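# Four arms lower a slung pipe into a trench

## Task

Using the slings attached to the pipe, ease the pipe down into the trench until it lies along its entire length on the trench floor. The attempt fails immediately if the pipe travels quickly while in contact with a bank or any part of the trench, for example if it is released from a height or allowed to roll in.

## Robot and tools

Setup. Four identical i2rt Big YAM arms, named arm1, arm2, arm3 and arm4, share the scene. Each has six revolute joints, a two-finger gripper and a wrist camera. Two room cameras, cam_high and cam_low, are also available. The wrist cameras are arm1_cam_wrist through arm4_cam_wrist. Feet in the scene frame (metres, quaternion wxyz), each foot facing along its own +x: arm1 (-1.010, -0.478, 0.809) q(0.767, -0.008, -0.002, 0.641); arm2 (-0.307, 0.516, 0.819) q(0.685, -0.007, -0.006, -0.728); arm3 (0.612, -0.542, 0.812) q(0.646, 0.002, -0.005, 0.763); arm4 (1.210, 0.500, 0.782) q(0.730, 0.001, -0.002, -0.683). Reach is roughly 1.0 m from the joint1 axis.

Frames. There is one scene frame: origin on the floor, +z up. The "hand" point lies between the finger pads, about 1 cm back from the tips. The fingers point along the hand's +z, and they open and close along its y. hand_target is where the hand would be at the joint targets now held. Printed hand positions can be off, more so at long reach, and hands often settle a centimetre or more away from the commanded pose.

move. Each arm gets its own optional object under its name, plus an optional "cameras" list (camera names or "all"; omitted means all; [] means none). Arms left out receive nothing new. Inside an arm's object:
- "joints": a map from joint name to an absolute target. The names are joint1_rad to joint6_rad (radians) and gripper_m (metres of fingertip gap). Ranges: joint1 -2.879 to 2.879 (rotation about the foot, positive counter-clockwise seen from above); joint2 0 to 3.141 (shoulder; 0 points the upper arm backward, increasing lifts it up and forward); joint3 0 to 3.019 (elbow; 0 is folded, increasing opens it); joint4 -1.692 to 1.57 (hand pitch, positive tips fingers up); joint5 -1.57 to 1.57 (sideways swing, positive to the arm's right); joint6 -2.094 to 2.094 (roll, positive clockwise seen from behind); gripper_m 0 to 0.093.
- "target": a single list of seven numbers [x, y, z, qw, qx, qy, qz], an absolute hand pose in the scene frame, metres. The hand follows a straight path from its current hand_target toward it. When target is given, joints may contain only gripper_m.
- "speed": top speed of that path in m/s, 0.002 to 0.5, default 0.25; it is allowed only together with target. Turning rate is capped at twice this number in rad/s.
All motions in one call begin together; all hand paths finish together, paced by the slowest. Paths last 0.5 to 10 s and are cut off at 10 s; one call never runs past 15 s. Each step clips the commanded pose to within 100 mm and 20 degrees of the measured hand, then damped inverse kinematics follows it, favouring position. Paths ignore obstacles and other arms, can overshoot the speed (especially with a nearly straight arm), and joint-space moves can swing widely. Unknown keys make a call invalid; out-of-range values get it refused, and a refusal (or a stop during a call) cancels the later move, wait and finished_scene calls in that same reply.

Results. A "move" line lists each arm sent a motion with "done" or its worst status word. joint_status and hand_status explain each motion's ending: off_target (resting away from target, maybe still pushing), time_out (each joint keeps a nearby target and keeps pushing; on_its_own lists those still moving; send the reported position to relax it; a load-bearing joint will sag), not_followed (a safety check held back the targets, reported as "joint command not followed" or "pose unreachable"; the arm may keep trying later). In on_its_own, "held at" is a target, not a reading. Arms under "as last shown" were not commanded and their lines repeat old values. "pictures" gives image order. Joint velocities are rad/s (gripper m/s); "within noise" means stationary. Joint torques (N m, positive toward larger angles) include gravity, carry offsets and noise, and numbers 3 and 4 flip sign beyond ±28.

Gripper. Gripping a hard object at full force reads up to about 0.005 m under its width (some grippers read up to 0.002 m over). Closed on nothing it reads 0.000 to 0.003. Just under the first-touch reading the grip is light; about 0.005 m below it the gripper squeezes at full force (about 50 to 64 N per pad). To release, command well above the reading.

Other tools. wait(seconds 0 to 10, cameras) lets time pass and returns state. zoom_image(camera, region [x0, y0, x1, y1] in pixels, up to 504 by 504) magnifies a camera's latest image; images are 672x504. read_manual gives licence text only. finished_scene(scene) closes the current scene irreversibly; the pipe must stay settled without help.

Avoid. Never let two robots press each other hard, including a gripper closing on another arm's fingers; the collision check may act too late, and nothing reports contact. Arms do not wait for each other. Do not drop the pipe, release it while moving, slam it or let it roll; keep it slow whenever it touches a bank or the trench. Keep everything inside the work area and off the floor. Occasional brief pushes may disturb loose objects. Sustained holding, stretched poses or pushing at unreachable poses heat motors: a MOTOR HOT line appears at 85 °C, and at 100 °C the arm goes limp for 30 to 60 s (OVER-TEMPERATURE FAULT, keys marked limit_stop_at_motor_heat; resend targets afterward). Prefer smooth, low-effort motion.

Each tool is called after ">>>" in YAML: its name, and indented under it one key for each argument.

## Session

>>> move:

Scene clock: 0.00 s.
Joint torques (N m): no reading
Heat: arm1: hottest joint2_rad 29 °C; arm2: hottest gripper 29 °C; arm3: hottest joint2_rad 29 °C; arm4: hottest joint5_rad 29 °C.
Joint velocities: within noise
arm1.joint_positions: joint1_rad=+0.181 joint2_rad=+0.602 joint3_rad=+1.316 joint4_rad=-1.375 joint5_rad=-0.192 joint6_rad=-0.163 gripper_m=+0.09396
arm1.joint_status: not commanded
arm1.hand: x=-1.0501 y=-0.2454 z=+1.3080 quat_wxyz=(-0.278, +0.713, -0.545, -0.341) (m; scene frame)
arm1.hand_target: x=-1.0502 y=-0.2475 z=+1.3183 quat_wxyz=(-0.286, +0.710, -0.541, -0.348) (m; scene frame)
arm1.hand_status: not commanded
arm2.joint_positions: joint1_rad=-0.039 joint2_rad=+0.499 joint3_rad=+1.459 joint4_rad=-1.321 joint5_rad=-0.112 joint6_rad=+0.052 gripper_m=+0.09396
arm2.joint_status: not commanded
arm2.hand: x=-0.3042 y=+0.3551 z=+1.4198 quat_wxyz=(-0.429, -0.599, -0.556, +0.384) (m; scene frame)
arm2.hand_target: x=-0.3038 y=+0.3587 z=+1.4302 quat_wxyz=(-0.436, -0.593, -0.552, +0.392) (m; scene frame)
arm2.hand_status: not commanded
arm3.joint_positions: joint1_rad=+0.407 joint2_rad=+0.468 joint3_rad=+1.336 joint4_rad=-1.245 joint5_rad=-0.228 joint6_rad=-0.247 gripper_m=+0.09396
arm3.joint_status: not commanded
arm3.hand: x=+0.4772 y=-0.4122 z=+1.3771 quat_wxyz=(-0.254, +0.787, -0.239, -0.508) (m; scene frame)
arm3.hand_target: x=+0.4794 y=-0.4157 z=+1.3869 quat_wxyz=(-0.260, +0.782, -0.236, -0.516) (m; scene frame)
arm3.hand_status: not commanded
arm4.joint_positions: joint1_rad=+0.227 joint2_rad=+0.629 joint3_rad=+1.327 joint4_rad=-1.242 joint5_rad=-0.022 joint6_rad=+0.203 gripper_m=+0.09396
arm4.joint_status: not commanded
arm4.hand: x=+1.2851 y=+0.2546 z=+1.3092 quat_wxyz=(-0.429, -0.584, -0.645, +0.243) (m; scene frame)
arm4.hand_target: x=+1.2844 y=+0.2567 z=+1.3242 quat_wxyz=(-0.441, -0.578, -0.639, +0.250) (m; scene frame)
arm4.hand_status: not commanded
pictures: arm1_cam_wrist, arm2_cam_wrist, arm3_cam_wrist, arm4_cam_wrist, cam_high, cam_low

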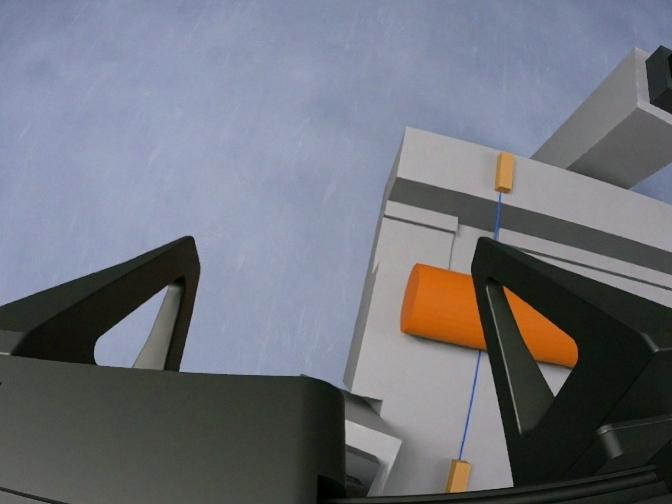

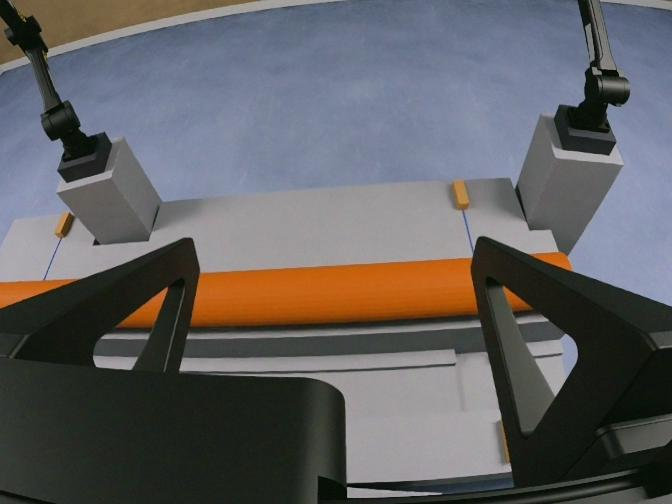

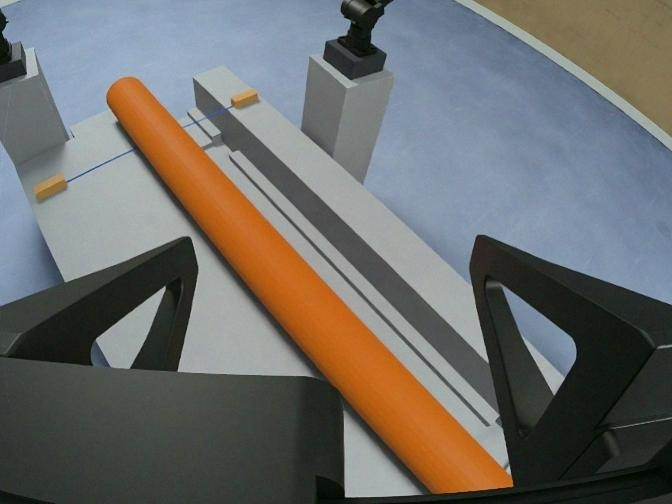

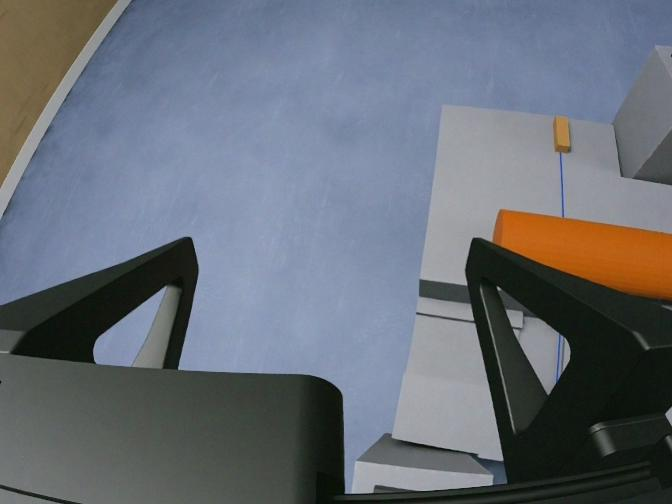

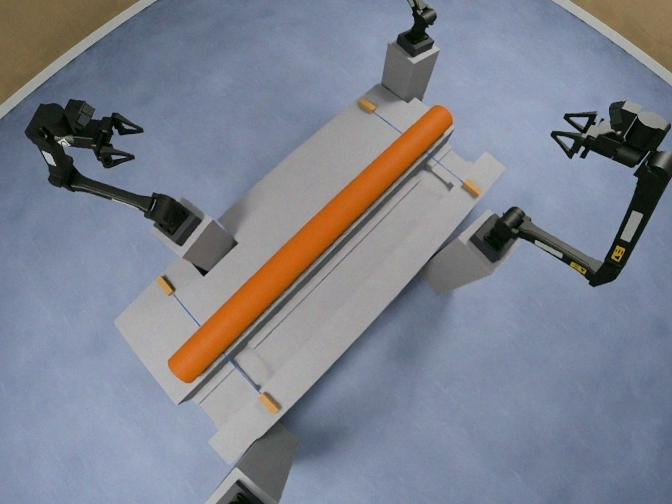

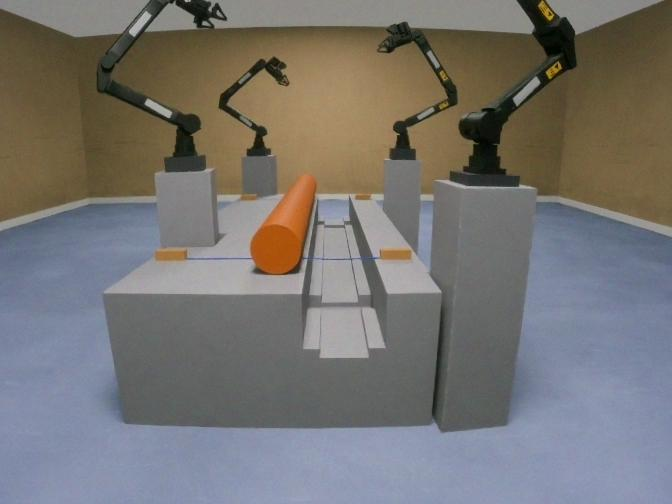

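>>> move:
  arm1: {"target":[-0.68,-0.505,0.60,0,0.7071,-0.7071,0],"speed":0.35}
  arm2: {"target":[-0.70,0.285,0.60,0,0.7071,0.7071,0],"speed":0.35}
  arm3: {"target":[0.91,-0.515,0.60,0,0.7071,-0.7071,0],"speed":0.35}
  arm4: {"target":[0.90,0.28,0.60,0,0.7071,0.7071,0],"speed":0.35}

Scene clock: 6.17 s.
Joint torques (N m): arm1=[-0.62 -12.98 1.58 0.98 0.01 -0.08] | arm2=[0.5 -18.9 5.37 -0.23 -0.08 0.06] | arm3=[1.79 6.89 10.09 0.84 0.25 0.07] | arm4=[-0.15 -14.92 3.34 0.54 0.08 0]
Heat: arm1: hottest joint2_rad 30 °C; arm2: hottest gripper 29 °C; arm3: hottest joint2_rad 29 °C; arm4: hottest joint3_rad 29 °C.
move: arm1 done; arm2 off_target; arm3 not_followed; arm4 off_target
Joint velocities: within noise
arm1.joint_positions: joint1_rad=-1.464 joint2_rad=+2.135 joint3_rad=+0.696 joint4_rad=-0.149 joint5_rad=-0.010 joint6_rad=-1.643 gripper_m=+0.09396
arm1.joint_status: not commanded
arm1.hand: x=-0.6806 y=-0.5022 z=+0.6032 quat_wxyz=(+0.000, +0.707, -0.707, -0.002) (m; scene frame)
arm1.hand_target: x=-0.6800 y=-0.5050 z=+0.6001 quat_wxyz=(+0.000, +0.707, -0.707, +0.000) (m; scene frame)
arm1.hand_status: done (0.004 m and 0.2 deg from the pose sent, 0.840 m and 54.2 deg at the start)
arm2.joint_positions: joint1_rad=-0.992 joint2_rad=+2.281 joint3_rad=+1.050 joint4_rad=-0.392 joint5_rad=+0.012 joint6_rad=-1.033 gripper_m=+0.09396
arm2.joint_status: not commanded
arm2.hand: x=-0.6866 y=+0.2992 z=+0.5915 quat_wxyz=(-0.006, -0.714, -0.700, -0.020) (m; scene frame)
arm2.hand_target: x=-0.6998 y=+0.2850 z=+0.6004 quat_wxyz=(+0.000, -0.707, -0.707, +0.000) (m; scene frame)
arm2.hand_status: off_target (0.021 m and 2.6 deg from the pose sent, 0.913 m and 70.5 deg at the start)
arm3.joint_positions: joint1_rad=+0.301 joint2_rad=+0.015 joint3_rad=+0.551 joint4_rad=-1.688 joint5_rad=+0.583 joint6_rad=+0.029 gripper_m=+0.09396
arm3.joint_status: not commanded
arm3.on_its_own: joint1_rad is held at +0.308, not at its first target +0.407; joint2_rad is held at +0.014, not at its first target +0.467; joint3_rad is held at +0.580, not at its first target +1.354; joint4_rad is held at -1.687, not at its first target -1.241; joint5_rad is held at +0.583, not at its first target -0.228; joint6_rad is held at +0.029, not at its first target -0.247
arm3.hand: x=+0.6690 y=-0.4472 z=+1.0134 quat_wxyz=(-0.348, +0.757, -0.553, -0.028) (m; scene frame)
arm3.hand_target: x=+0.6682 y=-0.4469 z=+1.0257 quat_wxyz=(-0.354, +0.754, -0.552, -0.042) (m; scene frame)
arm3.hand_status: not_followed (0.483 m and 44.4 deg from the pose sent, 0.895 m and 86.9 deg at the start; pose on its path clipped on 79 of 102 steps; a joint's target at an end of its range on 52 of 102 steps)
arm4.joint_positions: joint1_rad=-1.010 joint2_rad=+2.090 joint3_rad=+0.796 joint4_rad=-0.315 joint5_rad=+0.004 joint6_rad=-0.938 gripper_m=+0.09396
arm4.joint_status: not commanded
arm4.hand: x=+0.9152 y=+0.2866 z=+0.5937 quat_wxyz=(-0.004, -0.709, -0.705, -0.020) (m; scene frame)
arm4.hand_target: x=+0.9002 y=+0.2802 z=+0.6002 quat_wxyz=(+0.000, -0.707, -0.707, +0.000) (m; scene frame)
arm4.hand_status: off_target (0.018 m and 2.3 deg from the pose sent, 0.807 m and 59.3 deg at the start)
pictures: arm1_cam_wrist, arm2_cam_wrist, arm3_cam_wrist, arm4_cam_wrist, cam_high, cam_low
pose unreachable (arm3 arm): on one or more control steps of this call this arm could not follow its commanded pose, so it was not sent that pose on those steps. On the call's last step it was still not sent that pose. It may still have moved: this result reports where it is.
cause: moving toward the commanded pose would bring two parts of the arm too close to each other (its upper arm (the part past joint 2) and its fingers).

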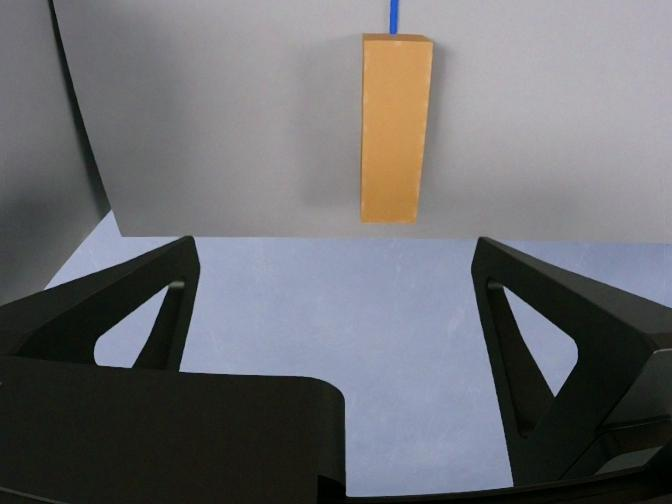

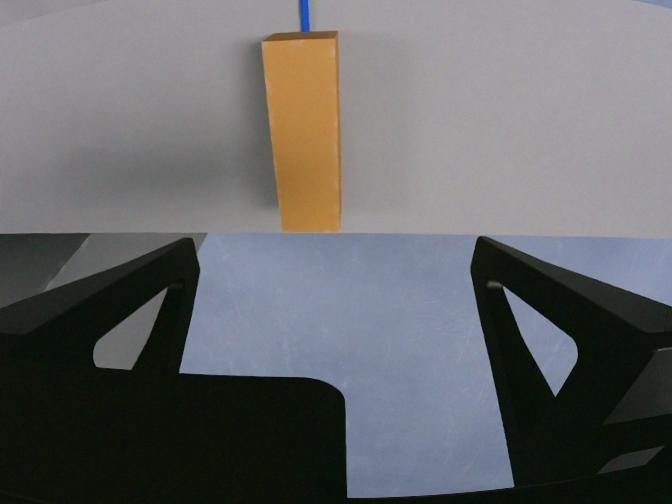

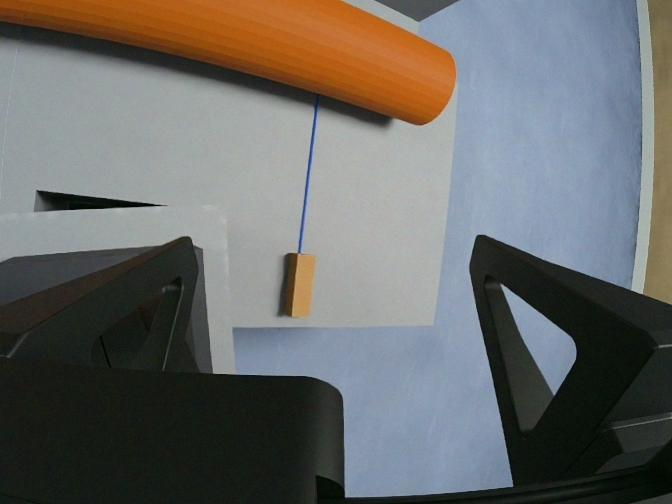

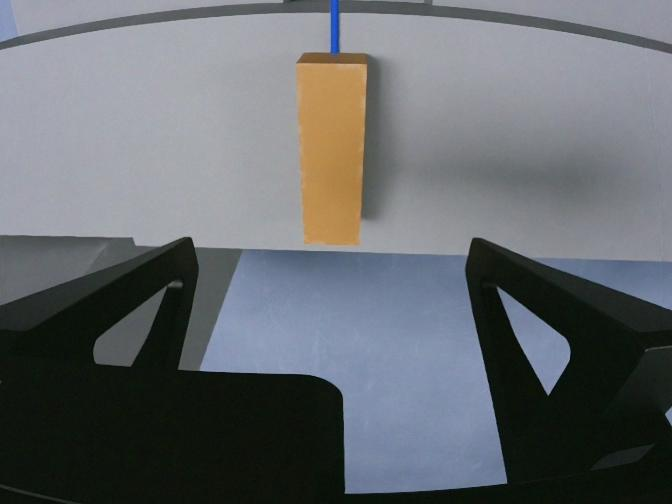

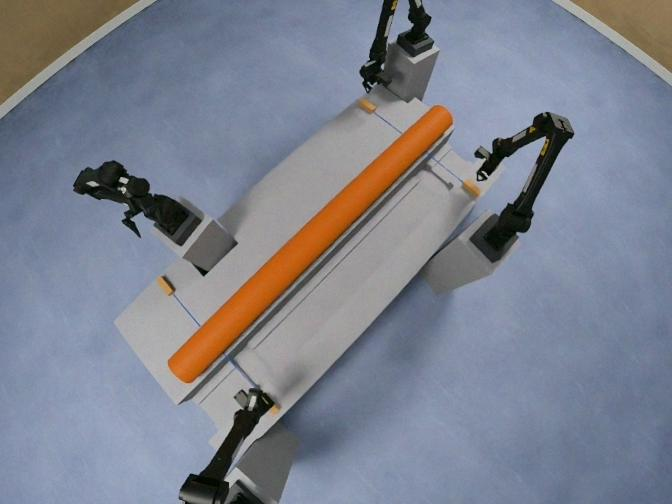

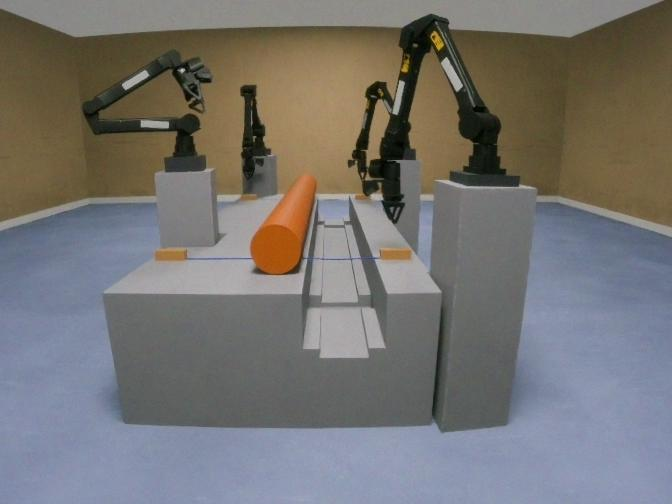

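>>> move:
  arm1: {"target":[-0.652,-0.490,0.490,0,0.7071,-0.7071,0],"speed":0.15}
  arm2: {"target":[-0.685,0.270,0.498,0,0.7071,0.7071,0],"speed":0.15}
  arm3: {"joints":{"joint1_rad":-1.70,"joint2_rad":1.491,"joint3_rad":0.433,"joint4_rad":-0.539,"joint5_rad":0.007,"joint6_rad":-1.525}}
  arm4: {"target":[0.904,0.268,0.498,0,0.7071,0.7071,0],"speed":0.15}

>>> move:
  arm3: {"target":[0.91,-0.515,0.58,0,0.7071,-0.7071,0],"speed":0.2}

Scene clock: 15.40 s.
Joint torques (N m): arm1=[0.62 -13.8 0.46 0.99 -0.02 0.1] | arm2=[0.44 -18.49 3.81 0.06 -0.1 0.2] | arm3=[1.85 -9.17 4.25 0.35 -0.36 -0.06] | arm4=[1.03 -15.21 1.73 0.66 0.05 0.32]
Heat: arm1: hottest joint2_rad 30 °C; arm2: hottest joint2_rad 29 °C; arm3: hottest joint2_rad 29 °C; arm4: hottest joint3_rad 29 °C.
move: arm1 done; arm2 off_target; arm3 done; arm4 off_target
Joint velocities: within noise
arm1.joint_positions: joint1_rad=-1.427 joint2_rad=+2.473 joint3_rad=+0.901 joint4_rad=-0.006 joint5_rad=-0.010 joint6_rad=-1.609 gripper_m=+0.09396
arm1.joint_status: not commanded
arm1.hand: x=-0.6472 y=-0.4920 z=+0.4979 quat_wxyz=(-0.003, +0.708, -0.706, +0.002) (m; scene frame)
arm1.hand_target: x=-0.6522 y=-0.4901 z=+0.4903 quat_wxyz=(+0.000, +0.707, -0.707, +0.000) (m; scene frame)
arm1.hand_status: done (0.009 m and 0.5 deg from the pose sent, 0.117 m and 0.2 deg at the start)
arm2.joint_positions: joint1_rad=-0.948 joint2_rad=+2.528 joint3_rad=+1.150 joint4_rad=-0.236 joint5_rad=+0.012 joint6_rad=-1.004 gripper_m=+0.09396
arm2.joint_status: not commanded
arm2.hand: x=-0.6751 y=+0.2821 z=+0.4964 quat_wxyz=(-0.005, -0.709, -0.705, -0.016) (m; scene frame)
arm2.hand_target: x=-0.6847 y=+0.2700 z=+0.4984 quat_wxyz=(+0.000, -0.707, -0.707, +0.000) (m; scene frame)
arm2.hand_status: off_target (0.016 m and 1.9 deg from the pose sent, 0.098 m and 2.7 deg at the start)
arm3.joint_positions: joint1_rad=-1.709 joint2_rad=+1.493 joint3_rad=+0.432 joint4_rad=-0.549 joint5_rad=+0.010 joint6_rad=-1.517 gripper_m=+0.09396
arm3.joint_status: all done
arm3.hand: x=+0.8488 y=-0.5375 z=+0.7469 quat_wxyz=(+0.013, +0.698, -0.716, -0.012) (m; scene frame)
arm3.hand_target: x=+0.8524 y=-0.5348 z=+0.7476 quat_wxyz=(+0.007, +0.704, -0.710, -0.009) (m; scene frame)
arm3.hand_status: not commanded
arm4.joint_positions: joint1_rad=-0.998 joint2_rad=+2.382 joint3_rad=+0.906 joint4_rad=-0.119 joint5_rad=+0.004 joint6_rad=-0.936 gripper_m=+0.09396
arm4.joint_status: not commanded
arm4.hand: x=+0.9104 y=+0.2774 z=+0.4972 quat_wxyz=(-0.002, -0.706, -0.709, -0.013) (m; scene frame)
arm4.hand_target: x=+0.9041 y=+0.2681 z=+0.4981 quat_wxyz=(+0.000, -0.707, -0.707, +0.000) (m; scene frame)
arm4.hand_status: off_target (0.011 m and 1.5 deg from the pose sent, 0.098 m and 2.3 deg at the start)
pictures: arm1_cam_wrist, arm2_cam_wrist, arm3_cam_wrist, arm4_cam_wrist, cam_high, cam_low
led back after a hold (arm3 arm): the arm was led back toward your command in small steps, so it may still be short of it.
joint command not followed: on one or more control steps a check withheld the commanded joint targets of the arm3 arm, and it was not sent them on those steps.
cause: the commanded joint targets, or the way to them, would bring two parts of the arm too close to each other (its upper arm (the part past joint 2) and its fingers).

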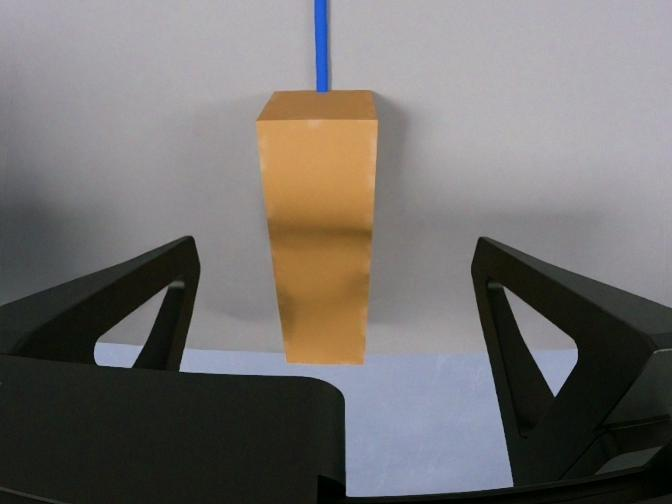

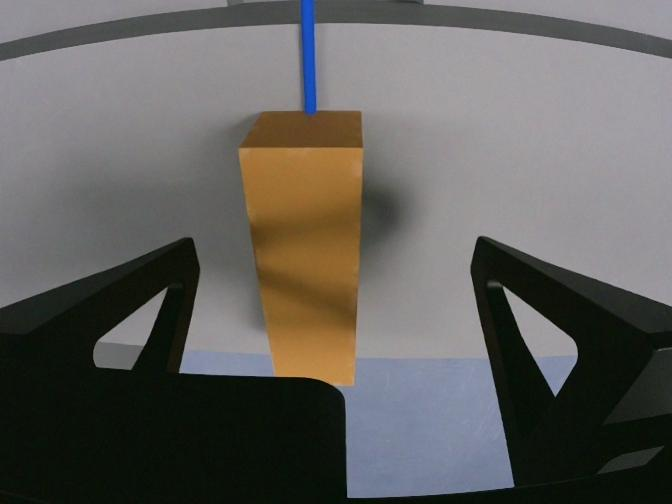

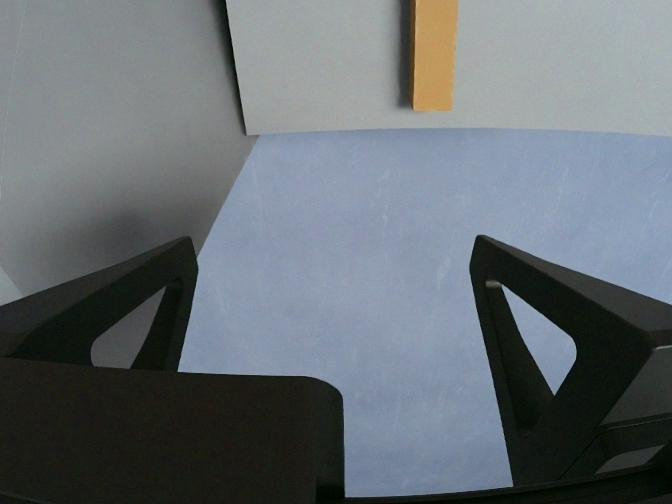

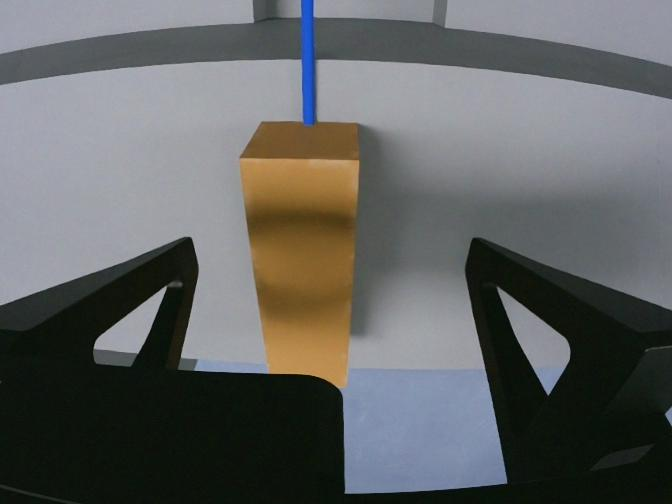

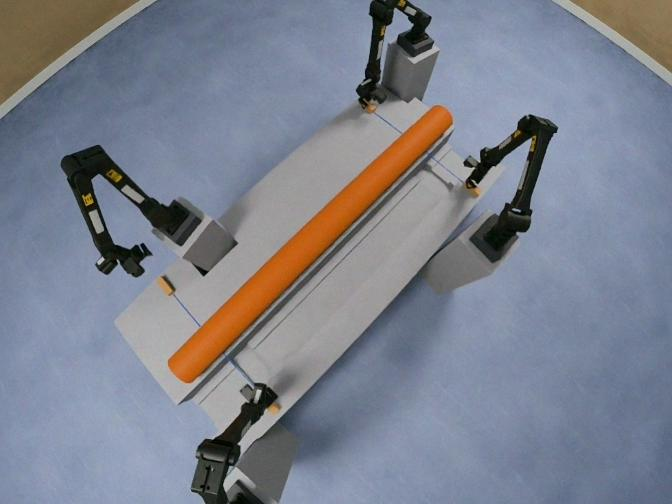

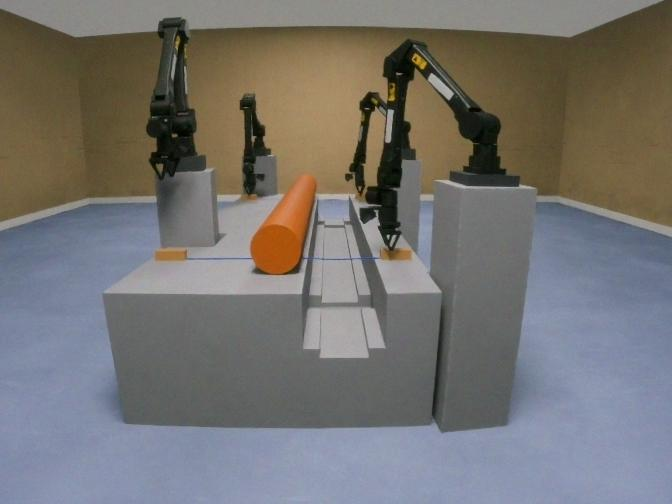

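Scene clock: 16.90 s.
Joint torques (N m): arm1=[0.21 -14.27 0.51 0.88 -0.07 0.09] | arm2=[0.5 -18.49 3.81 0.05 -0.1 0.2] | arm3=[1.9 -15.27 0.24 0.32 -0.26 0.09] | arm4=[1.03 -15.27 1.72 0.69 0.04 0.31]
Heat: arm1: hottest joint2_rad 30 °C; arm2: hottest joint2_rad 29 °C; arm3: hottest joint2_rad 29 °C; arm4: hottest joint3_rad 29 °C.
move: arm3 done
Joint velocities: within noise
arm1, arm2, arm4: as last shown
arm3.joint_positions: joint1_rad=-1.654 joint2_rad=+2.204 joint3_rad=+0.629 joint4_rad=-0.008 joint5_rad=+0.010 joint6_rad=-1.487 gripper_m=+0.09396
arm3.joint_status: not commanded
arm3.hand: x=+0.9080 y=-0.5181 z=+0.5808 quat_wxyz=(+0.003, +0.706, -0.708, -0.002) (m; scene frame)
arm3.hand_target: x=+0.9099 y=-0.5150 z=+0.5800 quat_wxyz=(+0.000, +0.707, -0.707, +0.000) (m; scene frame)
arm3.hand_status: done (0.004 m and 0.5 deg from the pose sent, 0.179 m and 2.5 deg at the start)
pictures: arm1_cam_wrist, arm2_cam_wrist, arm3_cam_wrist, arm4_cam_wrist, cam_high, cam_low

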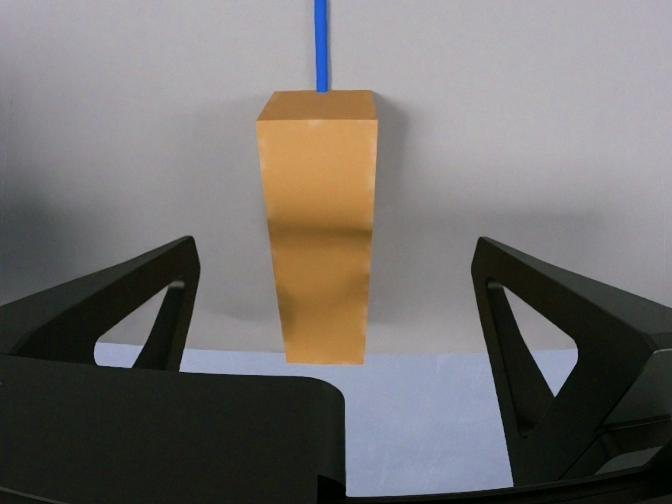

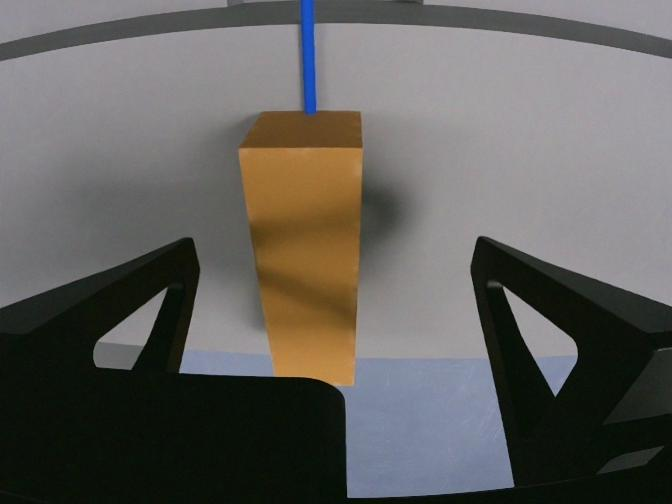

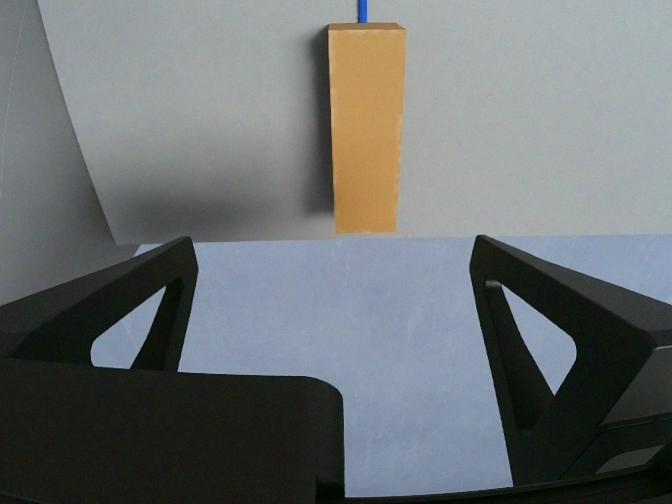

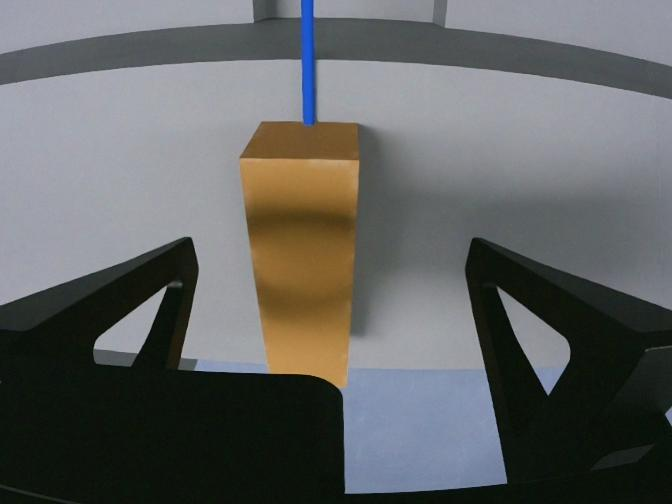

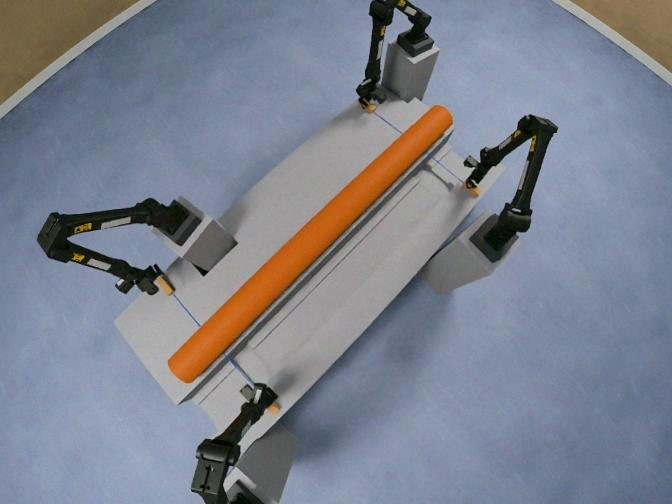

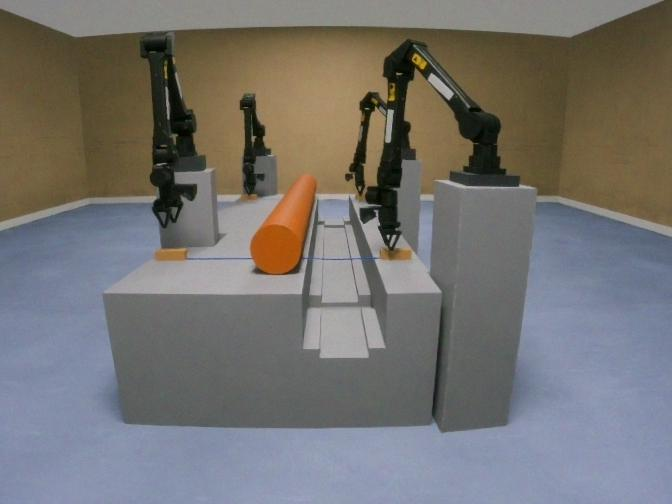

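>>> move:
  arm1: {"target":[-0.657,-0.494,0.452,0,0.7071,-0.7071,0],"speed":0.1}
  arm2: {"target":[-0.664,0.291,0.459,0,0.7071,0.7071,0],"speed":0.1}
  arm3: {"target":[0.919,-0.506,0.458,0,0.7071,-0.7071,0],"speed":0.15}
  arm4: {"target":[0.919,0.287,0.460,0,0.7071,0.7071,0],"speed":0.1}

Scene clock: 22.03 s.
Joint torques (N m): arm1=[-0.5 -14.04 0.25 0.94 -0.08 -0.03] | arm2=[-0.91 -17.38 1.17 0.16 -0.11 0.07] | arm3=[2.14 -17.08 -1.17 0.39 -0.26 0.08] | arm4=[-0.15 -14.15 0.42 0.8 0.04 0.11]
Heat: arm1: hottest joint2_rad 30 °C; arm2: hottest joint2_rad 29 °C; arm3: hottest joint2_rad 29 °C; arm4: hottest joint3_rad 29 °C.
move: arm1 off_target; arm2 done; arm3 done; arm4 done
Joint velocities: within noise
arm1.joint_positions: joint1_rad=-1.427 joint2_rad=+2.576 joint3_rad=+0.951 joint4_rad=+0.052 joint5_rad=-0.010 joint6_rad=-1.609 gripper_m=+0.09396
arm1.joint_status: not commanded
arm1.hand: x=-0.6489 y=-0.4922 z=+0.4629 quat_wxyz=(-0.005, +0.709, -0.706, +0.004) (m; scene frame)
arm1.hand_target: x=-0.6571 y=-0.4939 z=+0.4525 quat_wxyz=(+0.000, +0.707, -0.707, +0.000) (m; scene frame)
arm1.hand_status: off_target (0.014 m and 0.8 deg from the pose sent, 0.047 m and 0.5 deg at the start)
arm2.joint_positions: joint1_rad=-0.948 joint2_rad=+2.610 joint3_rad=+1.149 joint4_rad=-0.124 joint5_rad=+0.012 joint6_rad=-1.007 gripper_m=+0.09396
arm2.joint_status: not commanded
arm2.hand: x=-0.6654 y=+0.2879 z=+0.4624 quat_wxyz=(-0.001, -0.708, -0.706, -0.002) (m; scene frame)
arm2.hand_target: x=-0.6640 y=+0.2909 z=+0.4591 quat_wxyz=(+0.000, -0.707, -0.707, +0.000) (m; scene frame)
arm2.hand_status: done (0.005 m and 0.2 deg from the pose sent, 0.040 m and 1.9 deg at the start)
arm3.joint_positions: joint1_rad=-1.632 joint2_rad=+2.595 joint3_rad=+0.840 joint4_rad=+0.180 joint5_rad=+0.010 joint6_rad=-1.464 gripper_m=+0.09396
arm3.joint_status: not commanded
arm3.hand: x=+0.9214 y=-0.5091 z=+0.4612 quat_wxyz=(+0.000, +0.706, -0.708, +0.000) (m; scene frame)
arm3.hand_target: x=+0.9190 y=-0.5061 z=+0.4581 quat_wxyz=(+0.000, +0.707, -0.707, +0.000) (m; scene frame)
arm3.hand_status: done (0.005 m and 0.2 deg from the pose sent, 0.124 m and 0.5 deg at the start)
arm4.joint_positions: joint1_rad=-0.998 joint2_rad=+2.480 joint3_rad=+0.906 joint4_rad=-0.005 joint5_rad=+0.004 joint6_rad=-0.936 gripper_m=+0.09396
arm4.joint_status: not commanded
arm4.hand: x=+0.9221 y=+0.2859 z=+0.4629 quat_wxyz=(-0.001, -0.706, -0.709, -0.005) (m; scene frame)
arm4.hand_target: x=+0.9190 y=+0.2870 z=+0.4601 quat_wxyz=(+0.000, -0.707, -0.707, +0.000) (m; scene frame)
arm4.hand_status: done (0.004 m and 0.6 deg from the pose sent, 0.039 m and 1.5 deg at the start)
pictures: arm1_cam_wrist, arm2_cam_wrist, arm3_cam_wrist, arm4_cam_wrist, cam_high, cam_low

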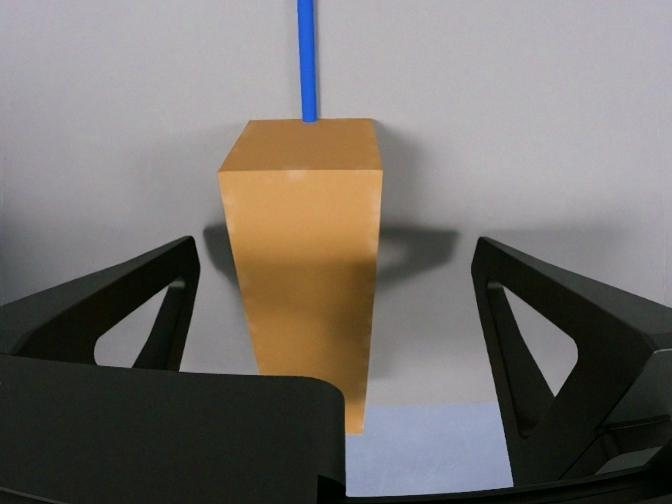

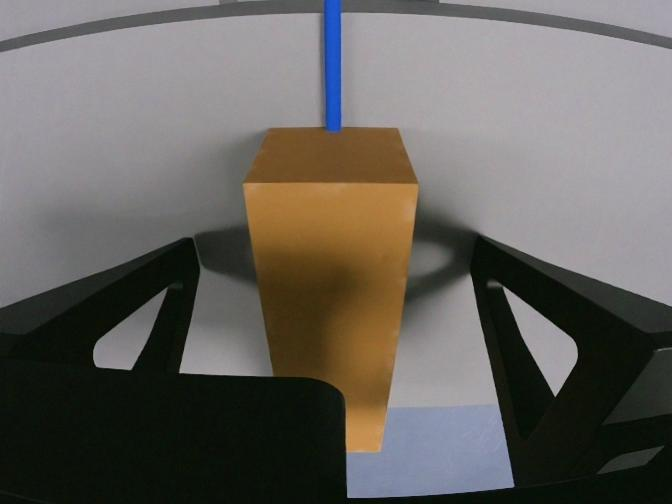

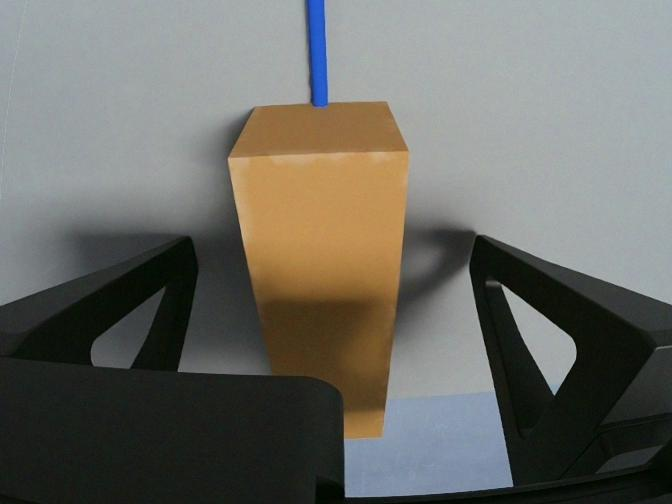

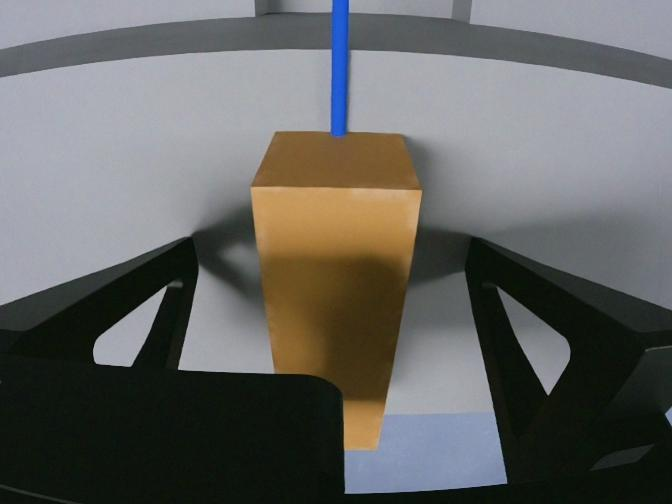

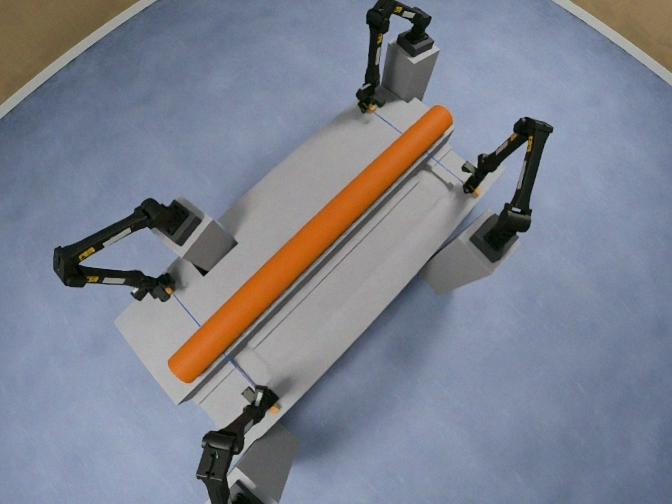

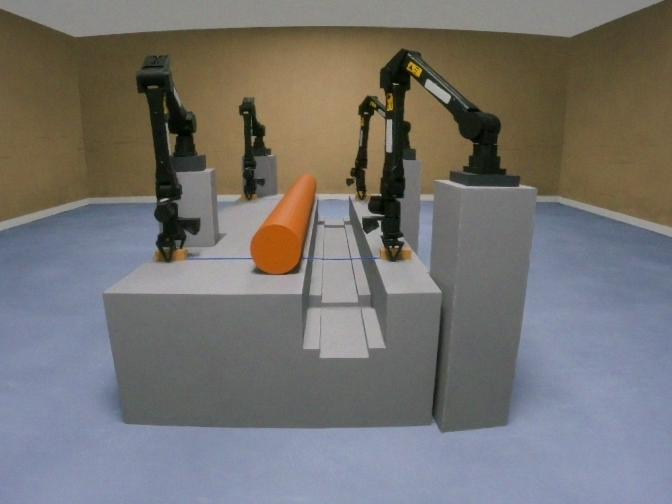

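>>> move:
  arm1: {"joints":{"gripper_m":0.02}}
  arm2: {"joints":{"gripper_m":0.02}}
  arm3: {"joints":{"gripper_m":0.02}}
  arm4: {"joints":{"gripper_m":0.02}}
  cameras: []

>>> move:
  arm1: {"target":[-0.655,-0.388,0.69,0,0.7071,-0.7071,0],"speed":0.16}
  arm2: {"target":[-0.676,0.115,0.70,0,0.7071,0.7071,0],"speed":0.16}
  arm3: {"target":[0.92,-0.388,0.69,0,0.7071,-0.7071,0],"speed":0.16}
  arm4: {"target":[0.91,0.115,0.70,0,0.7071,0.7071,0],"speed":0.16}
  cameras: ["cam_low"]

>>> move:
  arm1: {"target":[-0.648,-0.385,0.79,0,0.7071,-0.7071,0],"speed":0.05}
  arm2: {"target":[-0.676,0.108,0.81,0,0.7071,0.7071,0],"speed":0.05}
  arm3: {"target":[0.928,-0.385,0.79,0,0.7071,-0.7071,0],"speed":0.05}
  arm4: {"target":[0.908,0.108,0.814,0,0.7071,0.7071,0],"speed":0.05}
  cameras: ["cam_low","cam_high"]

Scene clock: 27.67 s.
Joint torques (N m): arm1=[-0.32 -13.68 0.27 0.96 -0.02 -0.03] | arm2=[-0.79 -17.32 1.2 0.13 -0.11 0.07] | arm3=[2.08 -17.03 -1.18 0.36 -0.26 0.08] | arm4=[-0.09 -14.15 0.4 0.7 0.01 0.11]
Heat: arm1: hottest joint2_rad 31 °C; arm2: hottest joint2_rad 30 °C; arm3: hottest joint2_rad 29 °C; arm4: hottest joint3_rad 29 °C.
move: arm1 off_target; arm2 off_target; arm3 off_target; arm4 off_target
Joint velocities: within noise
arm1.joint_positions: joint1_rad=-1.427 joint2_rad=+2.576 joint3_rad=+0.951 joint4_rad=+0.053 joint5_rad=-0.010 joint6_rad=-1.608 gripper_m=+0.03400
arm1.joint_status: gripper_m off_target (ended at +0.03403, target +0.02000)
arm1.hand: x=-0.6487 y=-0.4923 z=+0.4629 quat_wxyz=(-0.005, +0.708, -0.706, +0.004) (m; scene frame)
arm1.hand_target: x=-0.6572 y=-0.4939 z=+0.4525 quat_wxyz=(+0.000, +0.707, -0.707, +0.000) (m; scene frame)
arm1.hand_status: not commanded
arm2.joint_positions: joint1_rad=-0.948 joint2_rad=+2.610 joint3_rad=+1.149 joint4_rad=-0.123 joint5_rad=+0.012 joint6_rad=-1.007 gripper_m=+0.03426
arm2.joint_status: gripper_m off_target (ended at +0.03430, target +0.02000)
arm2.hand: x=-0.6657 y=+0.2877 z=+0.4624 quat_wxyz=(-0.001, -0.708, -0.706, -0.001) (m; scene frame)
arm2.hand_target: x=-0.6640 y=+0.2908 z=+0.4591 quat_wxyz=(+0.000, -0.707, -0.707, +0.000) (m; scene frame)
arm2.hand_status: not commanded
arm3.joint_positions: joint1_rad=-1.632 joint2_rad=+2.595 joint3_rad=+0.840 joint4_rad=+0.181 joint5_rad=+0.010 joint6_rad=-1.463 gripper_m=+0.03465
arm3.joint_status: gripper_m off_target (ended at +0.03468, target +0.02000)
arm3.hand: x=+0.9216 y=-0.5088 z=+0.4612 quat_wxyz=(+0.000, +0.706, -0.708, +0.001) (m; scene frame)
arm3.hand_target: x=+0.9189 y=-0.5060 z=+0.4581 quat_wxyz=(+0.000, +0.707, -0.707, +0.000) (m; scene frame)
arm3.hand_status: not commanded
arm4.joint_positions: joint1_rad=-0.998 joint2_rad=+2.480 joint3_rad=+0.906 joint4_rad=-0.002 joint5_rad=+0.005 joint6_rad=-0.936 gripper_m=+0.03465
arm4.joint_status: gripper_m off_target (ended at +0.03468, target +0.02000)
arm4.hand: x=+0.9216 y=+0.2857 z=+0.4629 quat_wxyz=(+0.000, -0.706, -0.709, -0.004) (m; scene frame)
arm4.hand_target: x=+0.9190 y=+0.2869 z=+0.4601 quat_wxyz=(+0.000, -0.707, -0.707, +0.000) (m; scene frame)
arm4.hand_status: not commanded
pictures: none
No camera images: "cameras" was empty.

Scene clock: 30.23 s.
Joint torques (N m): arm1=[0.26 -14.62 4.08 0.16 -0.11 0.1] | arm2=[0.09 -21.19 9.85 -0.98 -0.16 0.19] | arm3=[1.61 -15.56 4.27 -0.4 -0.28 0.09] | arm4=[0.73 -18.37 7.6 -0.32 0.01 0.31]
Heat: arm1: hottest joint2_rad 31 °C; arm2: hottest joint2_rad 30 °C; arm3: hottest joint2_rad 29 °C; arm4: hottest joint3_rad 29 °C.
move: arm1 done; arm2 off_target; arm3 done; arm4 off_target
Joint velocities: within noise
arm1.joint_positions: joint1_rad=-1.148 joint2_rad=+1.898 joint3_rad=+0.761 joint4_rad=-0.438 joint5_rad=-0.011 joint6_rad=-1.333 gripper_m=+0.03400
arm1.joint_status: not commanded
arm1.hand: x=-0.6527 y=-0.3890 z=+0.6878 quat_wxyz=(-0.003, +0.710, -0.705, +0.002) (m; scene frame)
arm1.hand_target: x=-0.6550 y=-0.3880 z=+0.6900 quat_wxyz=(+0.000, +0.707, -0.707, +0.000) (m; scene frame)
arm1.hand_status: done (0.003 m and 0.6 deg from the pose sent, 0.250 m and 0.8 deg at the start)
arm2.joint_positions: joint1_rad=-0.689 joint2_rad=+2.187 joint3_rad=+1.294 joint4_rad=-0.729 joint5_rad=+0.010 joint6_rad=-0.750 gripper_m=+0.03426
arm2.joint_status: not commanded
arm2.hand: x=-0.6655 y=+0.1325 z=+0.6840 quat_wxyz=(+0.001, -0.707, -0.707, -0.018) (m; scene frame)
arm2.hand_target: x=-0.6756 y=+0.1152 z=+0.7004 quat_wxyz=(+0.000, -0.707, -0.707, +0.000) (m; scene frame)
arm2.hand_status: off_target (0.026 m and 2.1 deg from the pose sent, 0.294 m and 0.2 deg at the start)
arm3.joint_positions: joint1_rad=-1.274 joint2_rad=+1.870 joint3_rad=+0.680 joint4_rad=-0.399 joint5_rad=+0.009 joint6_rad=-1.111 gripper_m=+0.03465
arm3.joint_status: not commanded
arm3.hand: x=+0.9142 y=-0.3932 z=+0.6863 quat_wxyz=(+0.005, +0.708, -0.706, -0.001) (m; scene frame)
arm3.hand_target: x=+0.9200 y=-0.3880 z=+0.6900 quat_wxyz=(+0.000, +0.707, -0.707, +0.000) (m; scene frame)
arm3.hand_status: done (0.009 m and 0.6 deg from the pose sent, 0.259 m and 0.2 deg at the start)
arm4.joint_positions: joint1_rad=-0.733 joint2_rad=+2.001 joint3_rad=+1.095 joint4_rad=-0.708 joint5_rad=+0.005 joint6_rad=-0.675 gripper_m=+0.03465
arm4.joint_status: not commanded
arm4.hand: x=+0.9205 y=+0.1336 z=+0.6819 quat_wxyz=(+0.002, -0.704, -0.710, -0.022) (m; scene frame)
arm4.hand_target: x=+0.9104 y=+0.1154 z=+0.7003 quat_wxyz=(+0.000, -0.707, -0.707, +0.000) (m; scene frame)
arm4.hand_status: off_target (0.028 m and 2.5 deg from the pose sent, 0.292 m and 0.5 deg at the start)
pictures: cam_low

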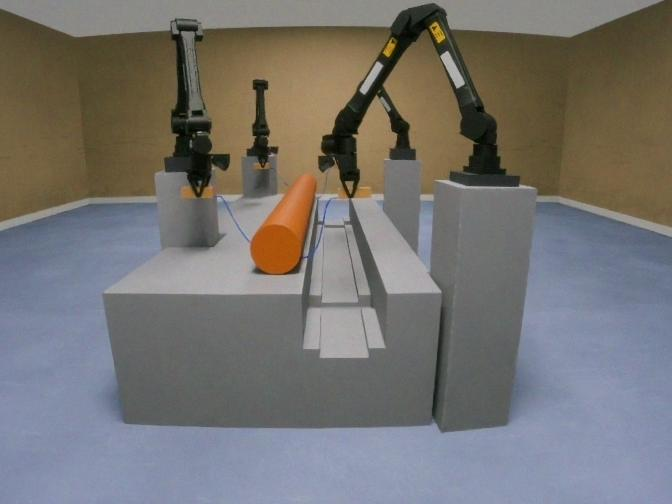

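Scene clock: 33.23 s.
Joint torques (N m): arm1=[-2.96 -18.37 8.5 -1.54 0.94 -0.1] | arm2=[-1.79 -29.86 11.69 -3.41 0.17 0.04] | arm3=[-0.79 -20.72 7.32 -1.91 0.61 -0.05] | arm4=[-0.38 -26.34 9.78 -2.63 0.26 0.14]
Heat: arm1: hottest joint2_rad 31 °C; arm2: hottest joint2_rad 31 °C; arm3: hottest joint2_rad 30 °C; arm4: hottest joint3_rad 29 °C.
move: arm1 off_target; arm2 off_target; arm3 off_target; arm4 off_target
Joint velocities: within noise
arm1.joint_positions: joint1_rad=-1.112 joint2_rad=+1.719 joint3_rad=+0.767 joint4_rad=-0.697 joint5_rad=-0.035 joint6_rad=-1.312 gripper_m=+0.03400
arm1.joint_status: not commanded
arm1.hand: x=-0.6775 y=-0.3773 z=+0.7514 quat_wxyz=(+0.024, +0.714, -0.699, -0.026) (m; scene frame)
arm1.hand_target: x=-0.6494 y=-0.3849 z=+0.7879 quat_wxyz=(+0.000, +0.707, -0.707, +0.001) (m; scene frame)
arm1.hand_status: off_target (0.049 m and 4.2 deg from the pose sent, 0.102 m and 0.6 deg at the start)
arm2.joint_positions: joint1_rad=-0.655 joint2_rad=+2.106 joint3_rad=+1.324 joint4_rad=-0.887 joint5_rad=+0.004 joint6_rad=-0.722 gripper_m=+0.03426
arm2.joint_status: not commanded
arm2.hand: x=-0.6495 y=+0.1230 z=+0.7345 quat_wxyz=(+0.000, -0.704, -0.709, -0.042) (m; scene frame)
arm2.hand_target: x=-0.6739 y=+0.1100 z=+0.8059 quat_wxyz=(+0.000, -0.707, -0.707, +0.001) (m; scene frame)
arm2.hand_status: off_target (0.081 m and 4.9 deg from the pose sent, 0.129 m and 2.1 deg at the start)
arm3.joint_positions: joint1_rad=-1.244 joint2_rad=+1.676 joint3_rad=+0.718 joint4_rad=-0.683 joint5_rad=-0.011 joint6_rad=-1.097 gripper_m=+0.03465
arm3.joint_status: not commanded
arm3.hand: x=+0.9039 y=-0.3839 z=+0.7567 quat_wxyz=(+0.027, +0.713, -0.700, -0.018) (m; scene frame)
arm3.hand_target: x=+0.9270 y=-0.3851 z=+0.7879 quat_wxyz=(+0.000, +0.707, -0.707, +0.001) (m; scene frame)
arm3.hand_status: off_target (0.041 m and 3.9 deg from the pose sent, 0.105 m and 0.6 deg at the start)
arm4.joint_positions: joint1_rad=-0.707 joint2_rad=+1.909 joint3_rad=+1.157 joint4_rad=-0.911 joint5_rad=+0.000 joint6_rad=-0.652 gripper_m=+0.03465
arm4.joint_status: not commanded
arm4.hand: x=+0.9297 y=+0.1247 z=+0.7414 quat_wxyz=(+0.004, -0.702, -0.710, -0.046) (m; scene frame)
arm4.hand_target: x=+0.9100 y=+0.1103 z=+0.8094 quat_wxyz=(+0.000, -0.707, -0.707, +0.001) (m; scene frame)
arm4.hand_status: off_target (0.078 m and 5.3 deg from the pose sent, 0.135 m and 2.5 deg at the start)
pictures: cam_high, cam_low

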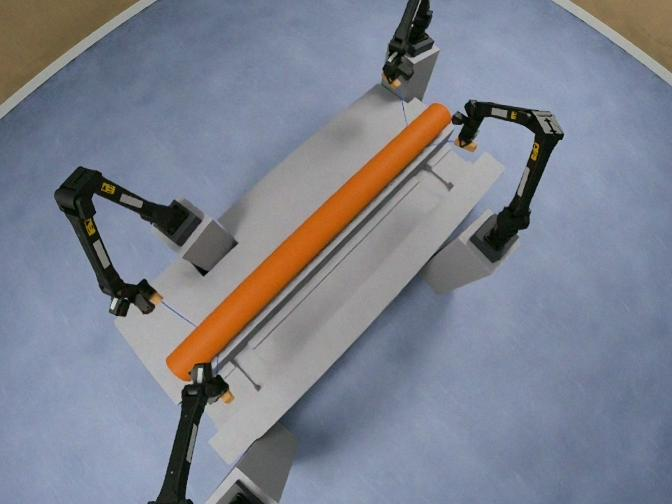

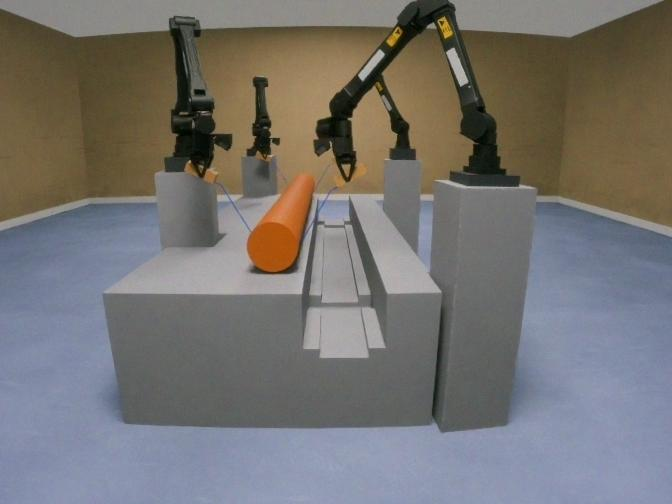

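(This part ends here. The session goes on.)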